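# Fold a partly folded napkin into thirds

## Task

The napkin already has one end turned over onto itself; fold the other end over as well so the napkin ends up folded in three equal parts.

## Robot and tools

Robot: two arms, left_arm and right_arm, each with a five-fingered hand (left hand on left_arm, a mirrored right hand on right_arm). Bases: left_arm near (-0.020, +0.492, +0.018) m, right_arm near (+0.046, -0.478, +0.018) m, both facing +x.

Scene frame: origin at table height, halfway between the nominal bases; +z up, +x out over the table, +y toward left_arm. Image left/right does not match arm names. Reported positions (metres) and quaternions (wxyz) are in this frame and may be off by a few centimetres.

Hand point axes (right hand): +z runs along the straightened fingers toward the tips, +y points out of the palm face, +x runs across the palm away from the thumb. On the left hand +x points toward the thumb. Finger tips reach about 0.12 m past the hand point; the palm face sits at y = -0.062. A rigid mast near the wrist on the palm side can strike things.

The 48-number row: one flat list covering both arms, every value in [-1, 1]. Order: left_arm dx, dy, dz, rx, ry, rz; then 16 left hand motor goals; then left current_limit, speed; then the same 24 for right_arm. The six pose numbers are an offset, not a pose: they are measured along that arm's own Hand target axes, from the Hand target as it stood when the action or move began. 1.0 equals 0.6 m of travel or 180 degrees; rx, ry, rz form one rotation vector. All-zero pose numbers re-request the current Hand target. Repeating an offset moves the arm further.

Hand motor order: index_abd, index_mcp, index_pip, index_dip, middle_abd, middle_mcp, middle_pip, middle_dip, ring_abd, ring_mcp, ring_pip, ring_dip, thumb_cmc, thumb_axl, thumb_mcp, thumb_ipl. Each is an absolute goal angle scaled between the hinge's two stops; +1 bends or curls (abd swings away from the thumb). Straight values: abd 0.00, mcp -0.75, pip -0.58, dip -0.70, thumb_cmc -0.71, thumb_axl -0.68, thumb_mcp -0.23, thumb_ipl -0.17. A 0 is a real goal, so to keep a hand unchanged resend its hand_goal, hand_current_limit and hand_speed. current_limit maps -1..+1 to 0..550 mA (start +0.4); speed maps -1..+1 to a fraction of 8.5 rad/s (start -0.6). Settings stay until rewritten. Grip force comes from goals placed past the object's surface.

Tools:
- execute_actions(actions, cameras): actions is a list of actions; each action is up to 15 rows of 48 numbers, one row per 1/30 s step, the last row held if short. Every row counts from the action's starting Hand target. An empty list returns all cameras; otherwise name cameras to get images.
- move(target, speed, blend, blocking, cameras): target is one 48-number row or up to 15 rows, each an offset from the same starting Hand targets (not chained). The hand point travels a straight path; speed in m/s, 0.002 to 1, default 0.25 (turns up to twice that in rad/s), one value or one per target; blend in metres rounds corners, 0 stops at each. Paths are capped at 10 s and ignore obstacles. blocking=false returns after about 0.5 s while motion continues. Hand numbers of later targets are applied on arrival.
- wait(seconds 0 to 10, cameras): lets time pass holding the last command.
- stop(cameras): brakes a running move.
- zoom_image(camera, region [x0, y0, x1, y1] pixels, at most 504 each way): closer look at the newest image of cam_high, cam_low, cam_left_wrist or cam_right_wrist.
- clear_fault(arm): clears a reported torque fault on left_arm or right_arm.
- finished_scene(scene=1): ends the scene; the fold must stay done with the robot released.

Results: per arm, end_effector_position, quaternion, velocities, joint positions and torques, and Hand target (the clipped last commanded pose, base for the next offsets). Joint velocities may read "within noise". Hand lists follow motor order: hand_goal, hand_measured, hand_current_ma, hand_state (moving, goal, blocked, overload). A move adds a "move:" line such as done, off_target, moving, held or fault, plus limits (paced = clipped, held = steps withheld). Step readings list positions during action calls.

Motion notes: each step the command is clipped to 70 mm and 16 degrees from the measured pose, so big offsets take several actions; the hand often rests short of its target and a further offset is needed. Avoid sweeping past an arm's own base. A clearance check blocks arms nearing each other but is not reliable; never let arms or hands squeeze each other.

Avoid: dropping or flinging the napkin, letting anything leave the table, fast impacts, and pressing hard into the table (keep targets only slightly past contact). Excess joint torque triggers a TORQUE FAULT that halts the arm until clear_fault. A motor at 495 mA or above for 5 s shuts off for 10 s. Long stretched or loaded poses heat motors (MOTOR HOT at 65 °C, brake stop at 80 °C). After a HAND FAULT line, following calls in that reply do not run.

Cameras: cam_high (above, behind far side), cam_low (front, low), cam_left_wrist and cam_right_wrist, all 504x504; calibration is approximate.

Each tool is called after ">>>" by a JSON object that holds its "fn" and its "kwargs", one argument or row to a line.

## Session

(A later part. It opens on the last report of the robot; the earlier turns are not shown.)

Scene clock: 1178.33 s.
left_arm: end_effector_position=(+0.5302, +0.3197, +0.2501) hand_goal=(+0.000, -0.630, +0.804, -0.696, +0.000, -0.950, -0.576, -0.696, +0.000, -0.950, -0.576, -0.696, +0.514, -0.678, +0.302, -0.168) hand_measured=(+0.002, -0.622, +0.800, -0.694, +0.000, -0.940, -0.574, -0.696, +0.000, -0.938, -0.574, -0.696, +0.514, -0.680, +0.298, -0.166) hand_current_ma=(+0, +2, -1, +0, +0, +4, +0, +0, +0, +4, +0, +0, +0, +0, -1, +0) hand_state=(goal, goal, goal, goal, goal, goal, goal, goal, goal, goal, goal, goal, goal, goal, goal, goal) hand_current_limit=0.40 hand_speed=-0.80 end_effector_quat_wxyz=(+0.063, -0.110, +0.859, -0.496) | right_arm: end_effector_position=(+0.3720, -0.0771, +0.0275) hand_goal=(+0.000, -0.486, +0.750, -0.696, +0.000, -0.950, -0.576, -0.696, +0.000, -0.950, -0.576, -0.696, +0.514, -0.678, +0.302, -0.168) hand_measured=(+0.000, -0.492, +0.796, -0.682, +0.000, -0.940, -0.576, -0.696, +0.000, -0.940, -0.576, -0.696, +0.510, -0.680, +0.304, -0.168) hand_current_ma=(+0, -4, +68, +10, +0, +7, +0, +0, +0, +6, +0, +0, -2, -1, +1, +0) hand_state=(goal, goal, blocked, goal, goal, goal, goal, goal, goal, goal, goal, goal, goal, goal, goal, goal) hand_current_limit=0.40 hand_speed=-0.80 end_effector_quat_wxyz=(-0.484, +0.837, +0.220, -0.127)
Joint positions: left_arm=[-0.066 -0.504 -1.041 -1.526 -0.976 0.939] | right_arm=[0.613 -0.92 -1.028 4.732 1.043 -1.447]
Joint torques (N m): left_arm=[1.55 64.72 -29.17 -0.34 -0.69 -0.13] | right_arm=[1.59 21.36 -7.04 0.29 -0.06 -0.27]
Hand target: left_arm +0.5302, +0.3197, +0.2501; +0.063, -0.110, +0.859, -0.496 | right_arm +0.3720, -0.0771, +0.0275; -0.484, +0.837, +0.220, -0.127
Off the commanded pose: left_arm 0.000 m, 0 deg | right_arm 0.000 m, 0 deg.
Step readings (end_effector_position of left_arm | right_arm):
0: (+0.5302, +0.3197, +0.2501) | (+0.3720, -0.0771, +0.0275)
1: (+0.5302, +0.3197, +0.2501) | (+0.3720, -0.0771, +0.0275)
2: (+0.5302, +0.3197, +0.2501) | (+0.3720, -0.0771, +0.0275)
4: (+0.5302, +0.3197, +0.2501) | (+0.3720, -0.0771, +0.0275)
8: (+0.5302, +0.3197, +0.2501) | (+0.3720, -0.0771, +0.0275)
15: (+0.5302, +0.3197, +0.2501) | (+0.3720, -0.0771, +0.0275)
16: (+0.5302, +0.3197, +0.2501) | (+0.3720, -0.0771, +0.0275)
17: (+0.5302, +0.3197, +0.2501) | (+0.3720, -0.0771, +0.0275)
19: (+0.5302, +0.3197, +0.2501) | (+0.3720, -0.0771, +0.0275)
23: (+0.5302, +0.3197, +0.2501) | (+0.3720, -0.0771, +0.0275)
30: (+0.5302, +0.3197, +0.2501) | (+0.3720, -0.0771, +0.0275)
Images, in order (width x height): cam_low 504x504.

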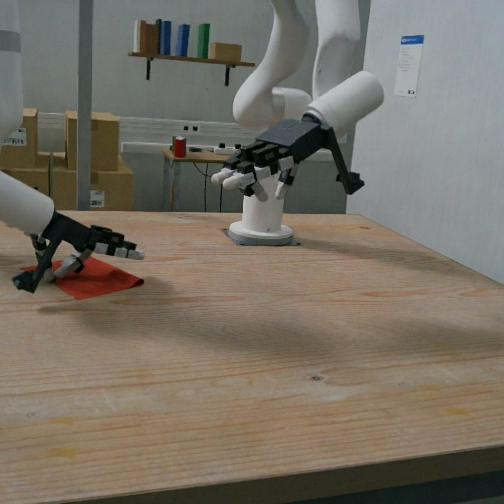

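>>> {"fn": "execute_actions", "kwargs": {
  "actions": [
    [[0,0,0,0,0,0,0,-0.63,0.804,-0.696,0,-0.95,-0.576,-0.696,0,-0.95,-0.576,-0.696,0.514,-0.678,0.303,-0.168,0.4,-0.8,0,0,0,0,0,0,0,-0.42,0.73,-0.696,0,-0.95,-0.576,-0.696,0,-0.95,-0.576,-0.696,0.514,-0.678,0.303,-0.168,0.4,-0.8]],
    [[0,0,0,0,0,0,0,-0.63,0.804,-0.696,0,-0.95,-0.576,-0.696,0,-0.95,-0.576,-0.696,0.514,-0.678,0.303,-0.168,0.4,-0.8,0,0,0,0,0,0,0,-0.35,0.70,-0.696,0,-0.95,-0.576,-0.696,0,-0.95,-0.576,-0.696,0.514,-0.678,0.303,-0.168,0.4,-0.8]],
    [[0,0,0,0,0,0,0,-0.63,0.804,-0.696,0,-0.95,-0.576,-0.696,0,-0.95,-0.576,-0.696,0.514,-0.678,0.303,-0.168,0.4,-0.8,0,0,0,0,0,0,0,-0.2,0.65,-0.696,0,-0.95,-0.576,-0.696,0,-0.95,-0.576,-0.696,0.514,-0.678,0.36,-0.1,0.5,-0.8]]
  ],
  "cameras": ["cam_low"]
}}

>>> {"fn": "zoom_image", "kwargs": {
  "camera": "cam_low",
  "region": [10, 200, 150, 310]
}}

Scene clock: 1189.10 s.
left_arm: end_effector_position=(+0.5302, +0.3197, +0.2501) hand_goal=(+0.000, -0.630, +0.804, -0.696, +0.000, -0.950, -0.576, -0.696, +0.000, -0.950, -0.576, -0.696, +0.514, -0.678, +0.302, -0.168) hand_measured=(+0.002, -0.622, +0.800, -0.694, +0.000, -0.940, -0.574, -0.696, +0.000, -0.938, -0.574, -0.696, +0.514, -0.680, +0.298, -0.166) hand_current_ma=(+0, +2, -1, +0, +0, +4, +0, +0, +0, +4, +0, +0, +0, +0, -1, +0) hand_state=(goal, goal, goal, goal, goal, goal, goal, goal, goal, goal, goal, goal, goal, goal, goal, goal) hand_current_limit=0.40 hand_speed=-0.80 end_effector_quat_wxyz=(+0.063, -0.110, +0.859, -0.496) | right_arm: end_effector_position=(+0.3720, -0.0771, +0.0275) hand_goal=(+0.000, -0.200, +0.650, -0.696, +0.000, -0.950, -0.576, -0.696, +0.000, -0.950, -0.576, -0.696, +0.514, -0.678, +0.360, -0.100) hand_measured=(+0.000, -0.362, +0.700, -0.682, +0.000, -0.940, -0.576, -0.696, +0.000, -0.940, -0.576, -0.696, +0.512, -0.680, +0.288, -0.170) hand_current_ma=(+0, -412, +80, +11, +0, +7, +0, +0, +0, +6, +0, +0, -1, -1, -214, -213) hand_state=(goal, blocked, blocked, goal, goal, goal, goal, goal, goal, goal, goal, goal, goal, goal, blocked, blocked) hand_current_limit=0.50 hand_speed=-0.80 end_effector_quat_wxyz=(-0.484, +0.837, +0.220, -0.127)
Joint positions: left_arm=[-0.066 -0.504 -1.041 -1.526 -0.976 0.939] | right_arm=[0.613 -0.92 -1.028 4.732 1.043 -1.447]
Joint torques (N m): left_arm=[1.05 64.01 -28.38 -0.57 -0.59 -0.09] | right_arm=[1.6 28.39 -4.16 0.18 0.07 -0.71]
Hand target: left_arm +0.5302, +0.3197, +0.2501; +0.063, -0.110, +0.859, -0.496 | right_arm +0.3720, -0.0771, +0.0275; -0.484, +0.837, +0.220, -0.127
Off the commanded pose: left_arm 0.000 m, 0 deg | right_arm 0.000 m, 0 deg.
Step readings (end_effector_position of left_arm | right_arm):
0: (+0.5302, +0.3197, +0.2501) | (+0.3720, -0.0771, +0.0275)
1: (+0.5302, +0.3197, +0.2501) | (+0.3720, -0.0771, +0.0275)
2: (+0.5302, +0.3197, +0.2501) | (+0.3720, -0.0771, +0.0275)
4: (+0.5302, +0.3197, +0.2501) | (+0.3720, -0.0771, +0.0275)
8: (+0.5302, +0.3197, +0.2501) | (+0.3720, -0.0771, +0.0275)
15: (+0.5302, +0.3197, +0.2501) | (+0.3720, -0.0771, +0.0275)
16: (+0.5302, +0.3197, +0.2501) | (+0.3720, -0.0771, +0.0275)
17: (+0.5302, +0.3197, +0.2501) | (+0.3720, -0.0771, +0.0275)
19: (+0.5302, +0.3197, +0.2501) | (+0.3720, -0.0771, +0.0275)
23: (+0.5302, +0.3197, +0.2501) | (+0.3720, -0.0771, +0.0275)
30: (+0.5302, +0.3197, +0.2501) | (+0.3720, -0.0771, +0.0275)
31: (+0.5302, +0.3197, +0.2501) | (+0.3720, -0.0771, +0.0275)
32: (+0.5302, +0.3197, +0.2501) | (+0.3720, -0.0771, +0.0275)
34: (+0.5302, +0.3197, +0.2501) | (+0.3720, -0.0771, +0.0275)
38: (+0.5302, +0.3197, +0.2501) | (+0.3720, -0.0771, +0.0275)
45: (+0.5302, +0.3197, +0.2501) | (+0.3720, -0.0771, +0.0275)
Images, in order (width x height): cam_low 504x504.

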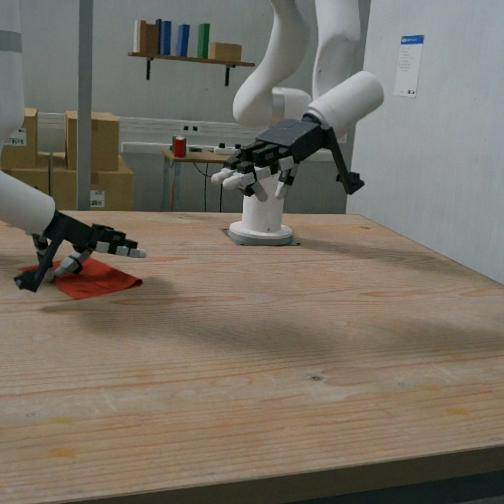

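Scaled by 3.600 from the camera's 504x504 image, which has a finer 720x720 frame.

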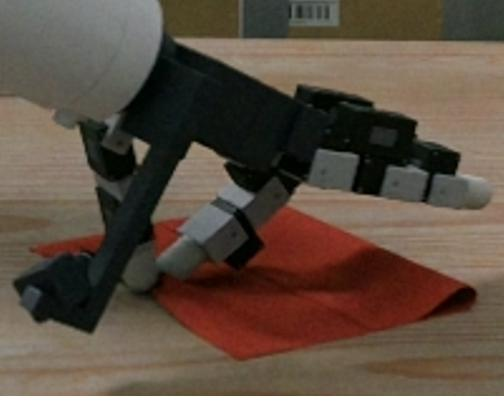

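>>> {"fn": "move", "kwargs": {
  "target": [0,0,0,0,0,0,0,-0.63,0.804,-0.696,0,-0.95,-0.576,-0.696,0,-0.95,-0.576,-0.696,0.514,-0.678,0.303,-0.168,0.4,-0.8,0,-0.0361,-0.0208,0,0,0,0,-0.2,0.62,-0.696,0,-0.95,-0.576,-0.696,0,-0.95,-0.576,-0.696,0.514,-0.678,0.36,-0.1,0.5,-0.8],
  "speed": 0.03,
  "cameras": ["cam_low","cam_high","cam_right_wrist"]
}}

>>> {"fn": "zoom_image", "kwargs": {
  "camera": "cam_low",
  "region": [10, 200, 150, 310]
}}

>>> {"fn": "zoom_image", "kwargs": {
  "camera": "cam_high",
  "region": [230, 110, 380, 260]
}}

Scene clock: 1198.47 s.
left_arm: end_effector_position=(+0.5302, +0.3197, +0.2501) hand_goal=(+0.000, -0.630, +0.804, -0.696, +0.000, -0.950, -0.576, -0.696, +0.000, -0.950, -0.576, -0.696, +0.514, -0.678, +0.302, -0.168) hand_measured=(+0.002, -0.622, +0.800, -0.694, +0.000, -0.940, -0.574, -0.696, +0.000, -0.938, -0.574, -0.696, +0.514, -0.680, +0.298, -0.166) hand_current_ma=(+0, +2, -1, +0, +0, +4, +0, +0, +0, +4, +0, +0, +0, +0, -1, +0) hand_state=(goal, goal, goal, goal, goal, goal, goal, goal, goal, goal, goal, goal, goal, goal, goal, goal) hand_current_limit=0.40 hand_speed=-0.80 end_effector_quat_wxyz=(+0.063, -0.110, +0.859, -0.496) | right_arm: end_effector_position=(+0.3720, -0.0771, +0.0524) hand_goal=(+0.000, -0.200, +0.620, -0.696, +0.000, -0.950, -0.576, -0.696, +0.000, -0.950, -0.576, -0.696, +0.514, -0.678, +0.360, -0.100) hand_measured=(+0.002, -0.306, +0.618, -0.690, +0.000, -0.940, -0.576, -0.696, +0.000, -0.940, -0.576, -0.696, +0.516, -0.680, +0.280, -0.170) hand_current_ma=(+0, -285, +0, +3, +0, +7, +0, +0, +0, +6, +0, +0, +0, +0, -254, -213) hand_state=(goal, blocked, goal, goal, goal, goal, goal, goal, goal, goal, goal, goal, goal, goal, blocked, blocked) hand_current_limit=0.50 hand_speed=-0.80 end_effector_quat_wxyz=(-0.484, +0.837, +0.220, -0.127)
Joint positions: left_arm=[-0.066 -0.504 -1.041 -1.526 -0.976 0.939] | right_arm=[0.613 -0.861 -1.005 4.711 1.042 -1.406]
Joint torques (N m): left_arm=[0.26 64.37 -29.28 -0.24 -0.7 -0.18] | right_arm=[2.71 55.89 -5.33 -0.47 0.7 -0.16]
Hand target: left_arm +0.5302, +0.3197, +0.2501; +0.063, -0.110, +0.859, -0.496 | right_arm +0.3720, -0.0771, +0.0525; -0.484, +0.837, +0.220, -0.127
Off the commanded pose: left_arm 0.000 m, 0 deg | right_arm 0.000 m, 0 deg.
move: done
camera_calibration:
cam_right_wrist: T_world_to_cam=[[-0.526479, -0.685681, -0.502655, 0.204877], [-0.175868, -0.490607, 0.853449, -0.0648444], [-0.8318, 0.537724, 0.137705, 0.473547], [0, 0, 0, 1]] pos_world=[0.490355, -0.145971, 0.0931142]
Images, in order (width x height): cam_high 504x504, cam_low 504x504, cam_right_wrist 504x504.

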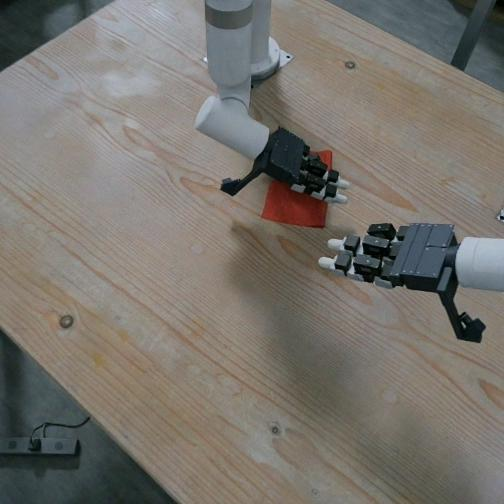

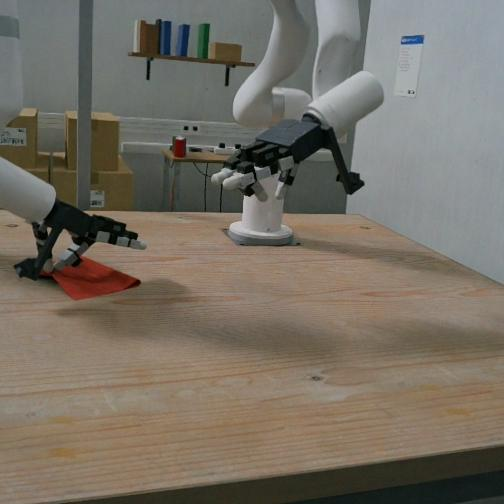

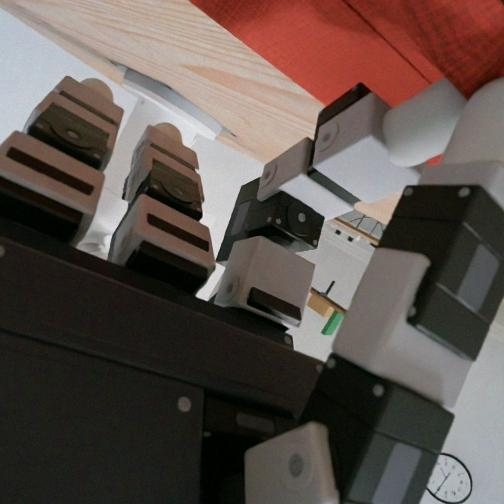

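Scaled by 3.600 from the camera's 504x504 image, which has a finer 720x720 frame.

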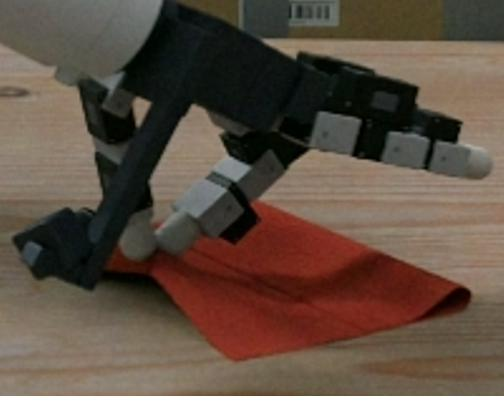

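Scaled by 3.360 from the camera's 504x504 image, which has a finer 720x720 frame.

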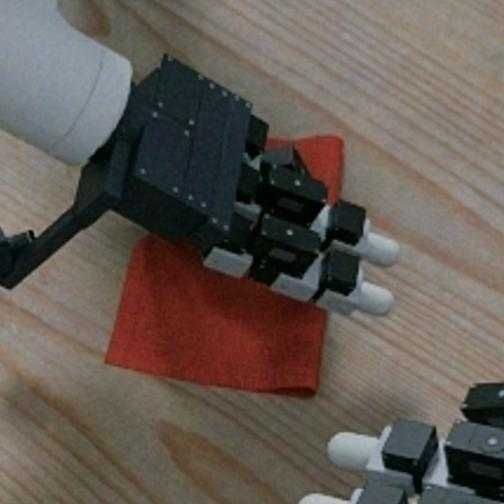

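>>> {"fn": "move", "kwargs": {
  "target": [
    [0,0,0,0,0,0,0,-0.63,0.804,-0.696,0,-0.95,-0.576,-0.696,0,-0.95,-0.576,-0.696,0.514,-0.678,0.303,-0.168,0.4,-0.8,0,-0.0583,0.0144,0,0,0,0,-0.2,0.62,-0.696,0,-0.95,-0.576,-0.696,0,-0.95,-0.576,-0.696,0.514,-0.678,0.36,-0.1,0.5,-0.8],
    [0,0,0,0,0,0,0,-0.63,0.804,-0.696,0,-0.95,-0.576,-0.696,0,-0.95,-0.576,-0.696,0.514,-0.678,0.303,-0.168,0.4,-0.8,0,-0.0893,0.0447,0,0,0,0,-0.2,0.62,-0.696,0,-0.95,-0.576,-0.696,0,-0.95,-0.576,-0.696,0.514,-0.678,0.36,-0.1,0.5,-0.8],
    [0,0,0,0,0,0,0,-0.63,0.804,-0.696,0,-0.95,-0.576,-0.696,0,-0.95,-0.576,-0.696,0.514,-0.678,0.303,-0.168,0.4,-0.8,0,-0.1071,0.0921,0,0,0,0,-0.2,0.62,-0.696,0,-0.95,-0.576,-0.696,0,-0.95,-0.576,-0.696,0.514,-0.678,0.36,-0.1,0.5,-0.8]
  ],
  "speed": 0.05,
  "blend": 0.01,
  "cameras": ["cam_low","cam_high","cam_right_wrist"]
}}

>>> {"fn": "zoom_image", "kwargs": {
  "camera": "cam_low",
  "region": [10, 200, 150, 310]
}}

>>> {"fn": "zoom_image", "kwargs": {
  "camera": "cam_high",
  "region": [230, 110, 380, 260]
}}

Scene clock: 1243.83 s.
left_arm: end_effector_position=(+0.5302, +0.3197, +0.2501) hand_goal=(+0.000, -0.630, +0.804, -0.696, +0.000, -0.950, -0.576, -0.696, +0.000, -0.950, -0.576, -0.696, +0.514, -0.678, +0.302, -0.168) hand_measured=(+0.002, -0.622, +0.800, -0.694, +0.000, -0.940, -0.574, -0.696, +0.000, -0.938, -0.574, -0.696, +0.514, -0.680, +0.298, -0.166) hand_current_ma=(+0, +2, -1, +0, +0, +4, +0, +0, +0, +4, +0, +0, +0, +0, -1, +0) hand_state=(goal, goal, goal, goal, goal, goal, goal, goal, goal, goal, goal, goal, goal, goal, goal, goal) hand_current_limit=0.40 hand_speed=-0.80 end_effector_quat_wxyz=(+0.063, -0.110, +0.859, -0.496) | right_arm: end_effector_position=(+0.3328, -0.0075, +0.0806) hand_goal=(+0.000, -0.200, +0.620, -0.696, +0.000, -0.950, -0.576, -0.696, +0.000, -0.950, -0.576, -0.696, +0.514, -0.678, +0.360, -0.100) hand_measured=(+0.002, -0.306, +0.618, -0.690, +0.000, -0.940, -0.576, -0.696, +0.000, -0.940, -0.576, -0.696, +0.516, -0.680, +0.280, -0.170) hand_current_ma=(+0, -282, -1, +3, +0, +7, +0, +0, +0, +6, +0, +0, +0, +0, -254, -213) hand_state=(goal, blocked, goal, goal, goal, goal, goal, goal, goal, goal, goal, goal, goal, goal, blocked, blocked) hand_current_limit=0.50 hand_speed=-0.80 end_effector_quat_wxyz=(-0.484, +0.837, +0.220, -0.127)
Joint positions: left_arm=[-0.066 -0.504 -1.041 -1.526 -0.976 0.939] | right_arm=[0.767 -0.813 -1.021 4.826 1.012 -1.333]
Joint torques (N m): left_arm=[1.65 63.73 -29.04 -0.78 -0.61 -0.13] | right_arm=[0.4 20.85 -14.96 0.39 0.5 0.07]
Hand target: left_arm +0.5302, +0.3197, +0.2501; +0.063, -0.110, +0.859, -0.496 | right_arm +0.3328, -0.0074, +0.0806; -0.484, +0.837, +0.220, -0.127
Off the commanded pose: left_arm 0.000 m, 0 deg | right_arm 0.000 m, 0 deg.
move: done
camera_calibration:
cam_right_wrist: T_world_to_cam=[[-0.526479, -0.685681, -0.502655, 0.246155], [-0.175868, -0.490607, 0.853449, -0.0615251], [-0.8318, 0.537724, 0.137705, 0.399592], [0, 0, 0, 1]] pos_world=[0.451155, -0.0762707, 0.121214]
Images, in order (width x height): cam_high 504x504, cam_low 504x504, cam_right_wrist 504x504.

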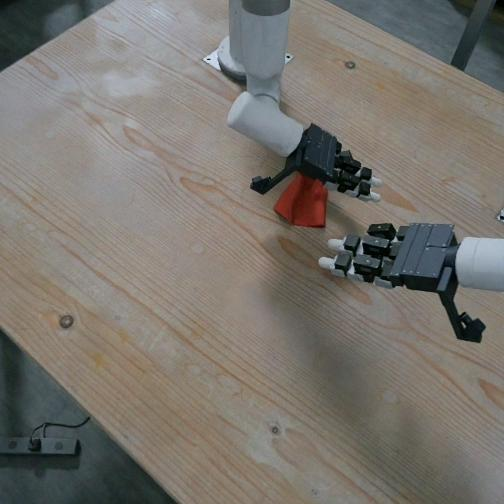

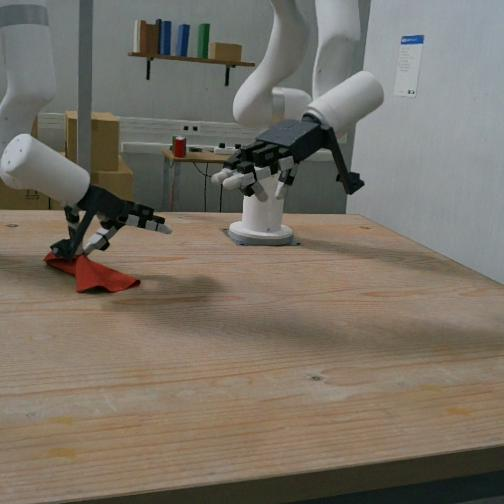

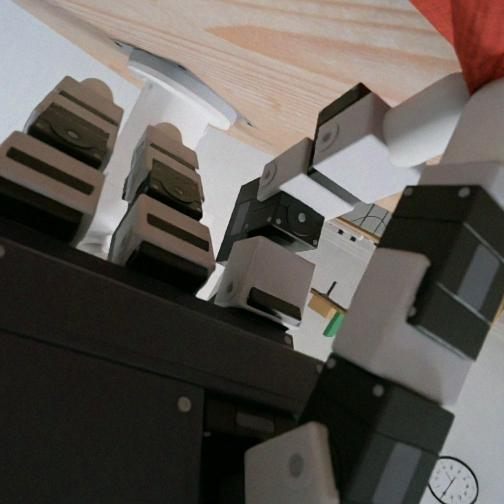

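Scaled by 3.600 from the camera's 504x504 image, which has a finer 720x720 frame.

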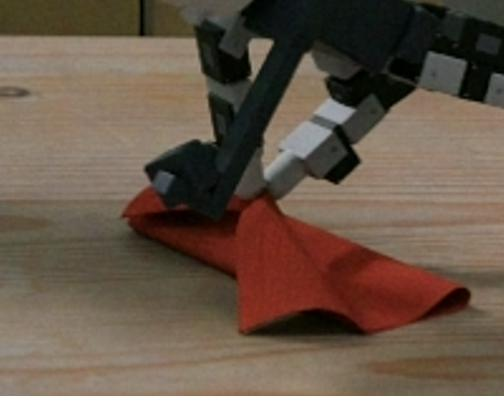

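Scaled by 3.360 from the camera's 504x504 image, which has a finer 720x720 frame.

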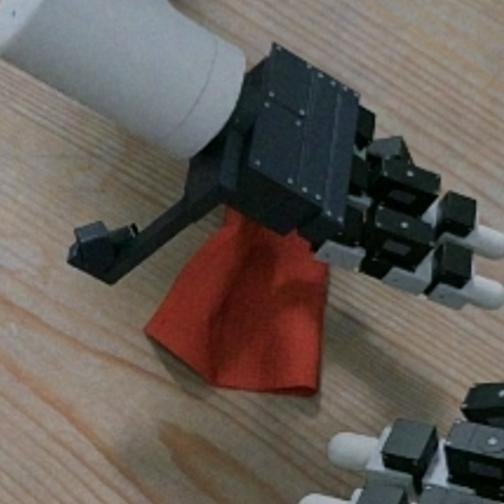

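>>> {"fn": "move", "kwargs": {
  "target": [
    [0,0,0,0,0,0,0,-0.63,0.804,-0.696,0,-0.95,-0.576,-0.696,0,-0.95,-0.576,-0.696,0.514,-0.678,0.303,-0.168,0.4,-0.8,0,0.0037,0.0503,0,0,0,0,-0.2,0.62,-0.696,0,-0.95,-0.576,-0.696,0,-0.95,-0.576,-0.696,0.514,-0.678,0.36,-0.1,0.5,-0.8],
    [0,0,0,0,0,0,0,-0.63,0.804,-0.696,0,-0.95,-0.576,-0.696,0,-0.95,-0.576,-0.696,0.514,-0.678,0.303,-0.168,0.4,-0.8,0,0.0218,0.1088,0,0,0,0,-0.2,0.62,-0.696,0,-0.95,-0.576,-0.696,0,-0.95,-0.576,-0.696,0.514,-0.678,0.36,-0.1,0.5,-0.8]
  ],
  "speed": 0.05,
  "blend": 0.01,
  "cameras": ["cam_low","cam_high","cam_right_wrist"]
}}

>>> {"fn": "zoom_image", "kwargs": {
  "camera": "cam_low",
  "region": [30, 200, 170, 310]
}}

>>> {"fn": "zoom_image", "kwargs": {
  "camera": "cam_high",
  "region": [230, 110, 380, 260]
}}

Scene clock: 1258.63 s.
left_arm: end_effector_position=(+0.5302, +0.3197, +0.2501) hand_goal=(+0.000, -0.630, +0.804, -0.696, +0.000, -0.950, -0.576, -0.696, +0.000, -0.950, -0.576, -0.696, +0.514, -0.678, +0.302, -0.168) hand_measured=(+0.002, -0.622, +0.800, -0.694, +0.000, -0.940, -0.574, -0.696, +0.000, -0.938, -0.574, -0.696, +0.514, -0.680, +0.298, -0.166) hand_current_ma=(+0, +2, -1, +0, +0, +4, +0, +0, +0, +4, +0, +0, +0, +0, -1, +0) hand_state=(goal, goal, goal, goal, goal, goal, goal, goal, goal, goal, goal, goal, goal, goal, goal, goal) hand_current_limit=0.40 hand_speed=-0.80 end_effector_quat_wxyz=(+0.063, -0.110, +0.859, -0.496) | right_arm: end_effector_position=(+0.3083, +0.0362, +0.0367) hand_goal=(+0.000, -0.200, +0.620, -0.696, +0.000, -0.950, -0.576, -0.696, +0.000, -0.950, -0.576, -0.696, +0.514, -0.678, +0.360, -0.100) hand_measured=(+0.002, -0.304, +0.618, -0.690, +0.000, -0.940, -0.576, -0.696, +0.000, -0.940, -0.576, -0.696, +0.516, -0.680, +0.280, -0.170) hand_current_ma=(+0, -277, +0, +2, +0, +7, +0, +0, +0, +6, +0, +0, +0, +0, -254, -213) hand_state=(goal, blocked, goal, goal, goal, goal, goal, goal, goal, goal, goal, goal, goal, goal, blocked, blocked) hand_current_limit=0.50 hand_speed=-0.80 end_effector_quat_wxyz=(-0.484, +0.837, +0.220, -0.127)
Joint positions: left_arm=[-0.066 -0.504 -1.041 -1.526 -0.976 0.939] | right_arm=[0.859 -0.93 -1.098 4.942 1.002 -1.382]
Joint torques (N m): left_arm=[0.7 62.26 -29.02 -0.4 -0.66 -0.11] | right_arm=[0.39 21.01 -13.83 0.47 0.53 -0.39]
Hand target: left_arm +0.5302, +0.3197, +0.2501; +0.063, -0.110, +0.859, -0.496 | right_arm +0.3083, +0.0362, +0.0366; -0.484, +0.837, +0.220, -0.127
Off the commanded pose: left_arm 0.000 m, 0 deg | right_arm 0.000 m, 0 deg.
move: done
camera_calibration:
cam_right_wrist: T_world_to_cam=[[-0.526479, -0.685681, -0.502655, 0.241136], [-0.175868, -0.490607, 0.853449, -0.0070623], [-0.8318, 0.537724, 0.137705, 0.361799], [0, 0, 0, 1]] pos_world=[0.426655, -0.0326707, 0.0774142]
Images, in order (width x height): cam_high 504x504, cam_low 504x504, cam_right_wrist 504x504.

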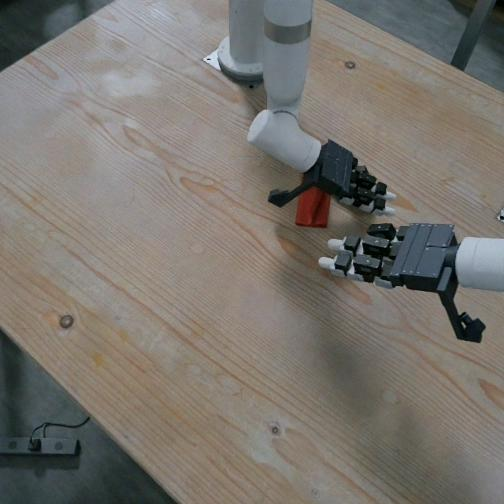

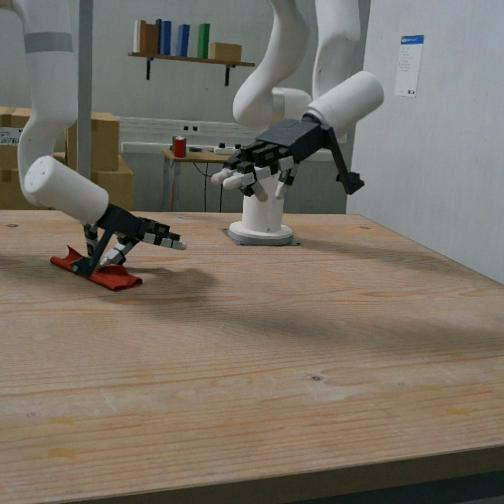

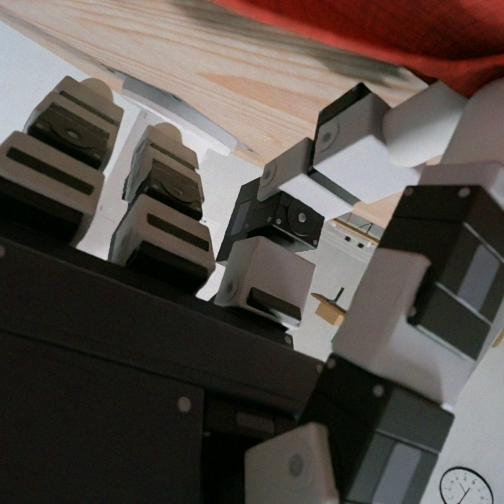

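Scaled by 3.600 from the camera's 504x504 image, which has a finer 720x720 frame.

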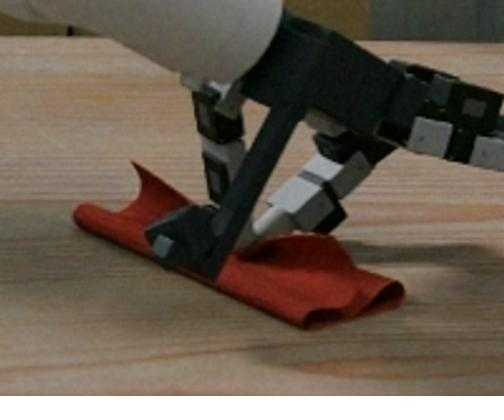

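Scaled by 3.360 from the camera's 504x504 image, which has a finer 720x720 frame.

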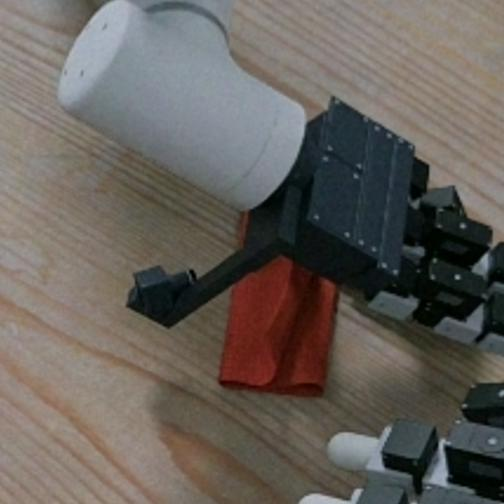

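>>> {"fn": "execute_actions", "kwargs": {
  "actions": [
    [[0,0,0,0,0,0,0,-0.63,0.804,-0.696,0,-0.95,-0.576,-0.696,0,-0.95,-0.576,-0.696,0.514,-0.678,0.303,-0.168,0.4,-0.8,0,0,0,0,0,0,0,-0.40,0.70,-0.696,0,-0.95,-0.576,-0.696,0,-0.95,-0.576,-0.696,0.514,-0.678,0.26,-0.168,0.4,-0.9]],
    [[0,0,0,0,0,0,0,-0.63,0.804,-0.696,0,-0.95,-0.576,-0.696,0,-0.95,-0.576,-0.696,0.514,-0.678,0.303,-0.168,0.4,-0.8,0,0,0,0,0,0,0,-0.50,0.75,-0.696,0,-0.95,-0.576,-0.696,0,-0.95,-0.576,-0.696,0.514,-0.678,0.22,-0.168,0.4,-0.9]]
  ],
  "cameras": ["cam_low"]
}}

>>> {"fn": "zoom_image", "kwargs": {
  "camera": "cam_low",
  "region": [30, 200, 170, 310]
}}

Scene clock: 1270.77 s.
left_arm: end_effector_position=(+0.5302, +0.3197, +0.2501) hand_goal=(+0.000, -0.630, +0.804, -0.696, +0.000, -0.950, -0.576, -0.696, +0.000, -0.950, -0.576, -0.696, +0.514, -0.678, +0.302, -0.168) hand_measured=(+0.002, -0.622, +0.800, -0.694, +0.000, -0.940, -0.574, -0.696, +0.000, -0.938, -0.574, -0.696, +0.514, -0.680, +0.298, -0.166) hand_current_ma=(+0, +2, -1, +0, +0, +4, +0, +0, +0, +4, +0, +0, +0, +0, -1, +0) hand_state=(goal, goal, goal, goal, goal, goal, goal, goal, goal, goal, goal, goal, goal, goal, goal, goal) hand_current_limit=0.40 hand_speed=-0.80 end_effector_quat_wxyz=(+0.063, -0.110, +0.859, -0.496) | right_arm: end_effector_position=(+0.3083, +0.0362, +0.0366) hand_goal=(+0.000, -0.500, +0.750, -0.696, +0.000, -0.950, -0.576, -0.696, +0.000, -0.950, -0.576, -0.696, +0.514, -0.678, +0.220, -0.168) hand_measured=(+0.002, -0.490, +0.744, -0.700, +0.000, -0.940, -0.576, -0.696, +0.000, -0.940, -0.576, -0.696, +0.516, -0.680, +0.222, -0.170) hand_current_ma=(+0, +8, -2, -1, +0, +7, +0, +0, +0, +6, +0, +0, +0, +0, +0, -1) hand_state=(goal, goal, goal, goal, goal, goal, goal, goal, goal, goal, goal, goal, goal, goal, goal, goal) hand_current_limit=0.40 hand_speed=-0.90 end_effector_quat_wxyz=(-0.484, +0.837, +0.220, -0.127)
Joint positions: left_arm=[-0.066 -0.504 -1.041 -1.526 -0.976 0.939] | right_arm=[0.859 -0.93 -1.099 4.942 1.002 -1.382]
Joint torques (N m): left_arm=[0.51 61.19 -28.7 -0.56 -0.73 -0.17] | right_arm=[2.04 25.3 -12.15 0.43 0.72 -0.05]
Hand target: left_arm +0.5302, +0.3197, +0.2501; +0.063, -0.110, +0.859, -0.496 | right_arm +0.3083, +0.0362, +0.0366; -0.484, +0.837, +0.220, -0.127
Off the commanded pose: left_arm 0.000 m, 0 deg | right_arm 0.000 m, 0 deg.
Step readings (end_effector_position of left_arm | right_arm):
0: (+0.5302, +0.3197, +0.2501) | (+0.3083, +0.0362, +0.0366)
1: (+0.5302, +0.3197, +0.2501) | (+0.3083, +0.0362, +0.0366)
2: (+0.5302, +0.3197, +0.2501) | (+0.3083, +0.0362, +0.0366)
4: (+0.5302, +0.3197, +0.2501) | (+0.3083, +0.0362, +0.0366)
8: (+0.5302, +0.3197, +0.2501) | (+0.3083, +0.0362, +0.0366)
15: (+0.5302, +0.3197, +0.2501) | (+0.3083, +0.0362, +0.0366)
16: (+0.5302, +0.3197, +0.2501) | (+0.3083, +0.0362, +0.0366)
17: (+0.5302, +0.3197, +0.2501) | (+0.3083, +0.0362, +0.0366)
19: (+0.5302, +0.3197, +0.2501) | (+0.3083, +0.0362, +0.0366)
23: (+0.5302, +0.3197, +0.2501) | (+0.3083, +0.0362, +0.0366)
30: (+0.5302, +0.3197, +0.2501) | (+0.3083, +0.0362, +0.0366)
Images, in order (width x height): cam_low 504x504.

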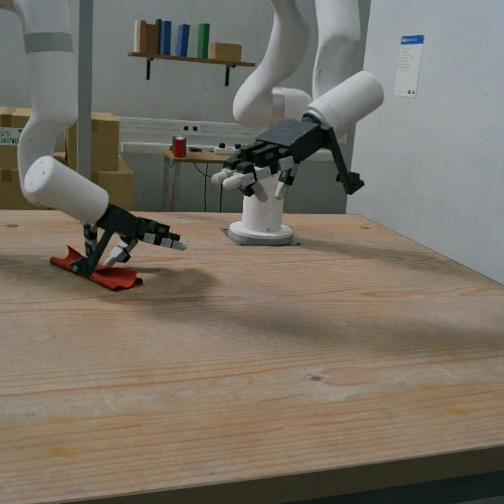

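Scaled by 3.600 from the camera's 504x504 image, which has a finer 720x720 frame.

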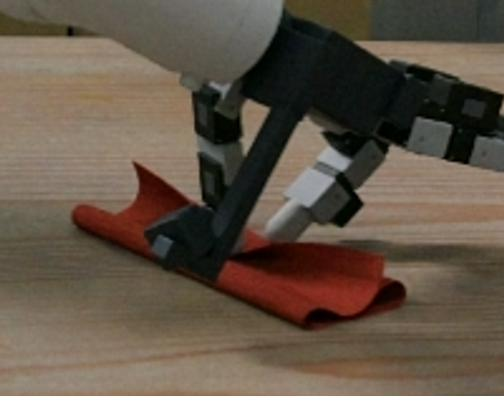

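>>> {"fn": "move", "kwargs": {
  "target": [
    [0,0,0,0,0,0,0,-0.63,0.804,-0.696,0,-0.95,-0.576,-0.696,0,-0.95,-0.576,-0.696,0.514,-0.678,0.303,-0.168,0.4,-0.8,0,-0.0866,-0.05,0,0,0,0,-0.5,0.75,-0.696,0,-0.95,-0.576,-0.696,0,-0.95,-0.576,-0.696,0.514,-0.678,0.22,-0.168,0.4,-0.8],
    [0,0,0,0,0,0,0,-0.63,0.804,-0.696,0,-0.95,-0.576,-0.696,0,-0.95,-0.576,-0.696,0.514,-0.678,0.303,-0.168,0.4,-0.8,0,-0.04,-0.30,0,0,0,0,-0.5,0.75,-0.696,0,-0.95,-0.576,-0.696,0,-0.95,-0.576,-0.696,0.514,-0.678,0.22,-0.168,0.4,-0.8]
  ],
  "speed": [0.06,0.2],
  "blend": 0.01,
  "cameras": ["all"]
}}

>>> {"fn": "zoom_image", "kwargs": {
  "camera": "cam_low",
  "region": [30, 200, 170, 310]
}}

>>> {"fn": "zoom_image", "kwargs": {
  "camera": "cam_high",
  "region": [230, 110, 380, 260]
}}

Scene clock: 1287.83 s.
left_arm: end_effector_position=(+0.5302, +0.3197, +0.2501) hand_goal=(+0.000, -0.630, +0.804, -0.696, +0.000, -0.950, -0.576, -0.696, +0.000, -0.950, -0.576, -0.696, +0.514, -0.678, +0.302, -0.168) hand_measured=(+0.002, -0.622, +0.800, -0.694, +0.000, -0.940, -0.574, -0.696, +0.000, -0.938, -0.574, -0.696, +0.514, -0.680, +0.298, -0.166) hand_current_ma=(+0, +2, -1, +0, +0, +4, +0, +0, +0, +4, +0, +0, +0, +0, -1, +0) hand_state=(goal, goal, goal, goal, goal, goal, goal, goal, goal, goal, goal, goal, goal, goal, goal, goal) hand_current_limit=0.40 hand_speed=-0.80 end_effector_quat_wxyz=(+0.063, -0.110, +0.859, -0.496) | right_arm: end_effector_position=(+0.3788, -0.0893, +0.1473) hand_goal=(+0.000, -0.500, +0.750, -0.696, +0.000, -0.950, -0.576, -0.696, +0.000, -0.950, -0.576, -0.696, +0.514, -0.678, +0.220, -0.168) hand_measured=(+0.002, -0.494, +0.746, -0.700, +0.000, -0.940, -0.576, -0.696, +0.000, -0.940, -0.576, -0.696, +0.514, -0.680, +0.220, -0.170) hand_current_ma=(+0, +4, -2, -1, +0, +7, +0, +0, +0, +6, +0, +0, +0, +0, +0, -1) hand_state=(goal, goal, goal, goal, goal, goal, goal, goal, goal, goal, goal, goal, goal, goal, goal, goal) hand_current_limit=0.40 hand_speed=-0.80 end_effector_quat_wxyz=(-0.484, +0.837, +0.220, -0.127)
Joint positions: left_arm=[-0.066 -0.504 -1.041 -1.526 -0.976 0.939] | right_arm=[0.585 -0.646 -0.947 4.594 1.058 -1.225]
Joint torques (N m): left_arm=[1.78 61.74 -28.73 -0.44 -0.69 -0.06] | right_arm=[0.65 51.53 -7.42 -0.7 1.32 0.02]
Hand target: left_arm +0.5302, +0.3197, +0.2501; +0.063, -0.110, +0.859, -0.496 | right_arm +0.3788, -0.0893, +0.1473; -0.484, +0.837, +0.220, -0.127
Off the commanded pose: left_arm 0.000 m, 0 deg | right_arm 0.000 m, 0 deg.
move: done
camera_calibration:
cam_left_wrist: T_world_to_cam=[[0.835149, -0.0762575, 0.544712, -0.587861], [-0.516463, 0.231919, 0.824305, -0.053784], [-0.189189, -0.969741, 0.154303, 0.497112], [0, 0, 0, 1]] pos_world=[0.557222, 0.449715, 0.287843]
cam_right_wrist: T_world_to_cam=[[-0.526479, -0.685681, -0.502655, 0.247862], [-0.175868, -0.490607, 0.853449, -0.150577], [-0.8318, 0.537724, 0.137705, 0.472642], [0, 0, 0, 1]] pos_world=[0.497155, -0.158071, 0.188014]

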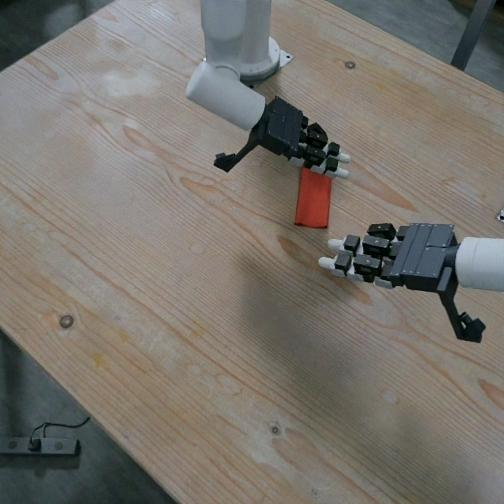

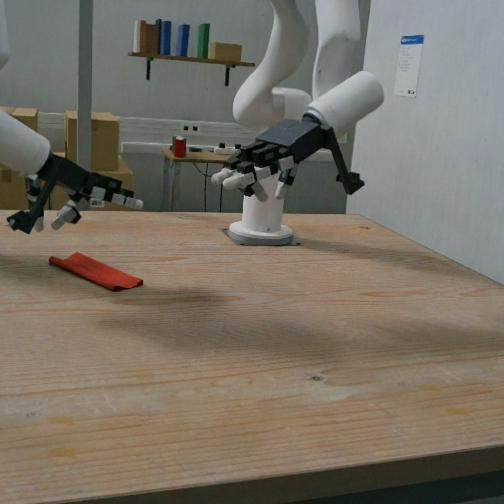

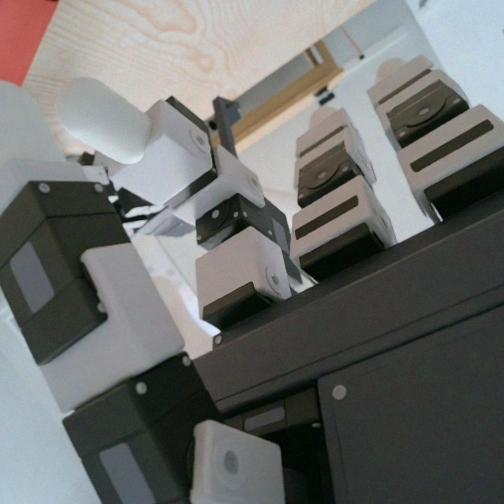

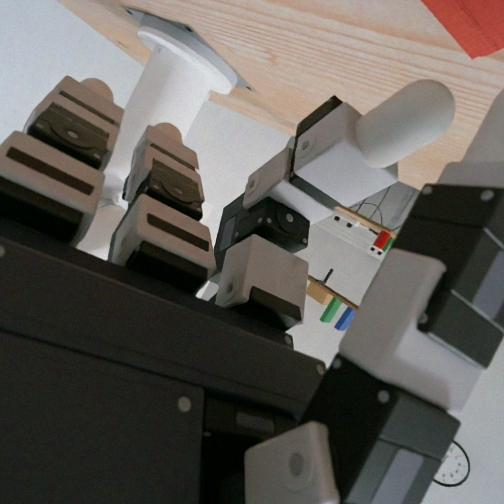

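Scaled by 3.600 from the camera's 504x504 image, which has a finer 720x720 frame.

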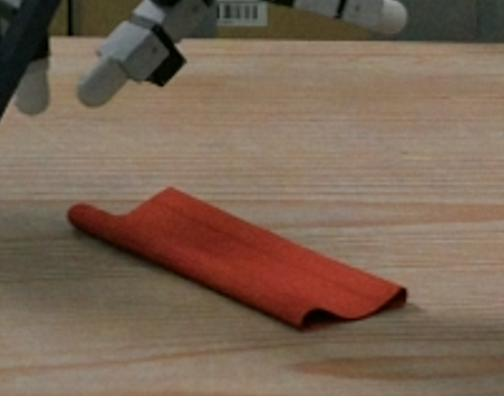

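Scaled by 3.360 from the camera's 504x504 image, which has a finer 720x720 frame.

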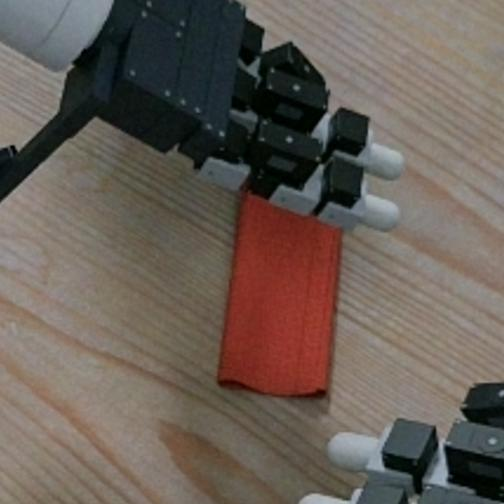

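>>> {"fn": "move", "kwargs": {
  "target": [0,0,0,0,0,0,0,-0.63,0.804,-0.696,0,-0.95,-0.576,-0.696,0,-0.95,-0.576,-0.696,0.514,-0.678,0.303,-0.168,0.4,-0.8,0,-0.05,-0.18,0,0,0,0,-0.5,0.75,-0.696,0,-0.95,-0.576,-0.696,0,-0.95,-0.576,-0.696,0.514,-0.678,0.22,-0.168,0.4,-0.8],
  "cameras": ["cam_high","cam_low"]
}}

>>> {"fn": "zoom_image", "kwargs": {
  "camera": "cam_high",
  "region": [280, 140, 360, 240]
}}

>>> {"fn": "zoom_image", "kwargs": {
  "camera": "cam_low",
  "region": [40, 235, 160, 305]
}}

Scene clock: 1296.80 s.
left_arm: end_effector_position=(+0.5302, +0.3197, +0.2501) hand_goal=(+0.000, -0.630, +0.804, -0.696, +0.000, -0.950, -0.576, -0.696, +0.000, -0.950, -0.576, -0.696, +0.514, -0.678, +0.302, -0.168) hand_measured=(+0.002, -0.622, +0.800, -0.694, +0.000, -0.940, -0.574, -0.696, +0.000, -0.938, -0.574, -0.696, +0.514, -0.680, +0.298, -0.166) hand_current_ma=(+0, +2, -1, +0, +0, +4, +0, +0, +0, +4, +0, +0, +0, +0, -1, +0) hand_state=(goal, goal, goal, goal, goal, goal, goal, goal, goal, goal, goal, goal, goal, goal, goal, goal) hand_current_limit=0.40 hand_speed=-0.80 end_effector_quat_wxyz=(+0.063, -0.110, +0.859, -0.496) | right_arm: end_effector_position=(+0.4173, -0.1578, +0.2272) hand_goal=(+0.000, -0.500, +0.750, -0.696, +0.000, -0.950, -0.576, -0.696, +0.000, -0.950, -0.576, -0.696, +0.514, -0.678, +0.220, -0.168) hand_measured=(+0.002, -0.494, +0.746, -0.698, +0.000, -0.940, -0.576, -0.696, +0.000, -0.940, -0.576, -0.696, +0.514, -0.680, +0.220, -0.170) hand_current_ma=(+0, +3, -1, -1, +0, +7, +0, +0, +0, +6, +0, +0, +0, +0, +0, -1) hand_state=(goal, goal, goal, goal, goal, goal, goal, goal, goal, goal, goal, goal, goal, goal, goal, goal) hand_current_limit=0.40 hand_speed=-0.80 end_effector_quat_wxyz=(-0.484, +0.837, +0.220, -0.127)
Joint positions: left_arm=[-0.066 -0.504 -1.041 -1.526 -0.976 0.939] | right_arm=[0.43 -0.489 -0.947 4.378 1.149 -1.068]
Joint torques (N m): left_arm=[2.04 60.92 -28.61 -0.64 -0.64 -0.06] | right_arm=[0.41 48.23 -18.69 0.13 1.21 0.03]
Hand target: left_arm +0.5302, +0.3197, +0.2501; +0.063, -0.110, +0.859, -0.496 | right_arm +0.4173, -0.1579, +0.2272; -0.484, +0.837, +0.220, -0.127
Off the commanded pose: left_arm 0.000 m, 0 deg | right_arm 0.000 m, 0 deg.
move: done
Images, in order (width x height): cam_high 504x504, cam_low 504x504.

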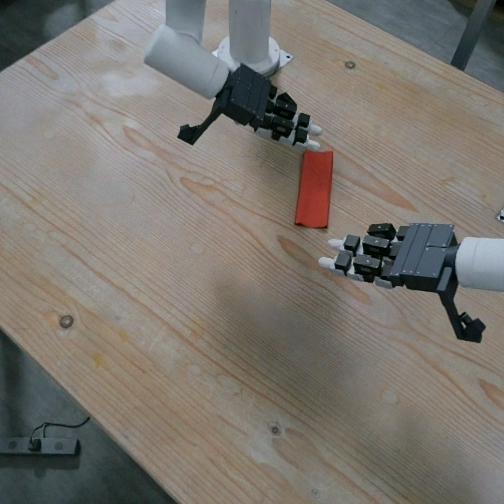

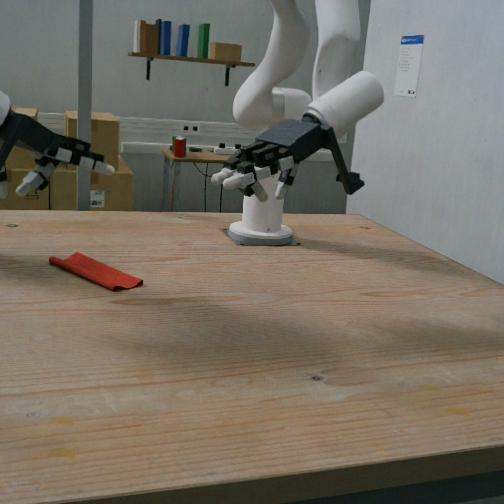

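Scaled by 5.040 from the camera's 504x504 image, which has a finer 720x720 frame.

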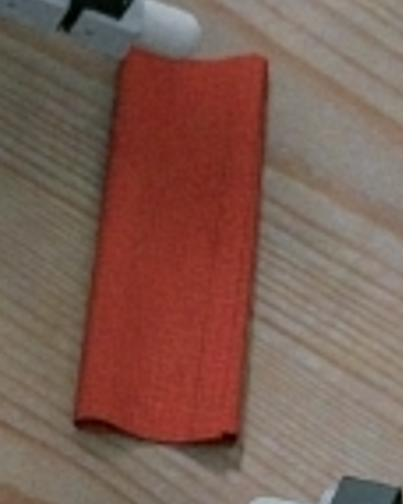

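Scaled by 4.200 from the camera's 504x504 image, which has a finer 720x720 frame.

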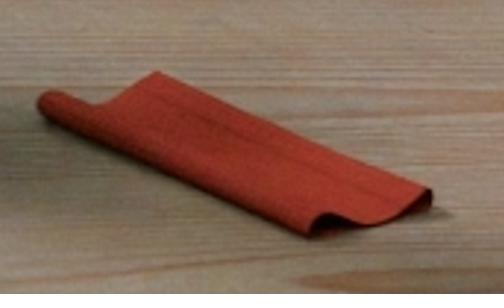

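>>> {"fn": "finished_scene", "kwargs": {

}}

The scene is finished: the task was done.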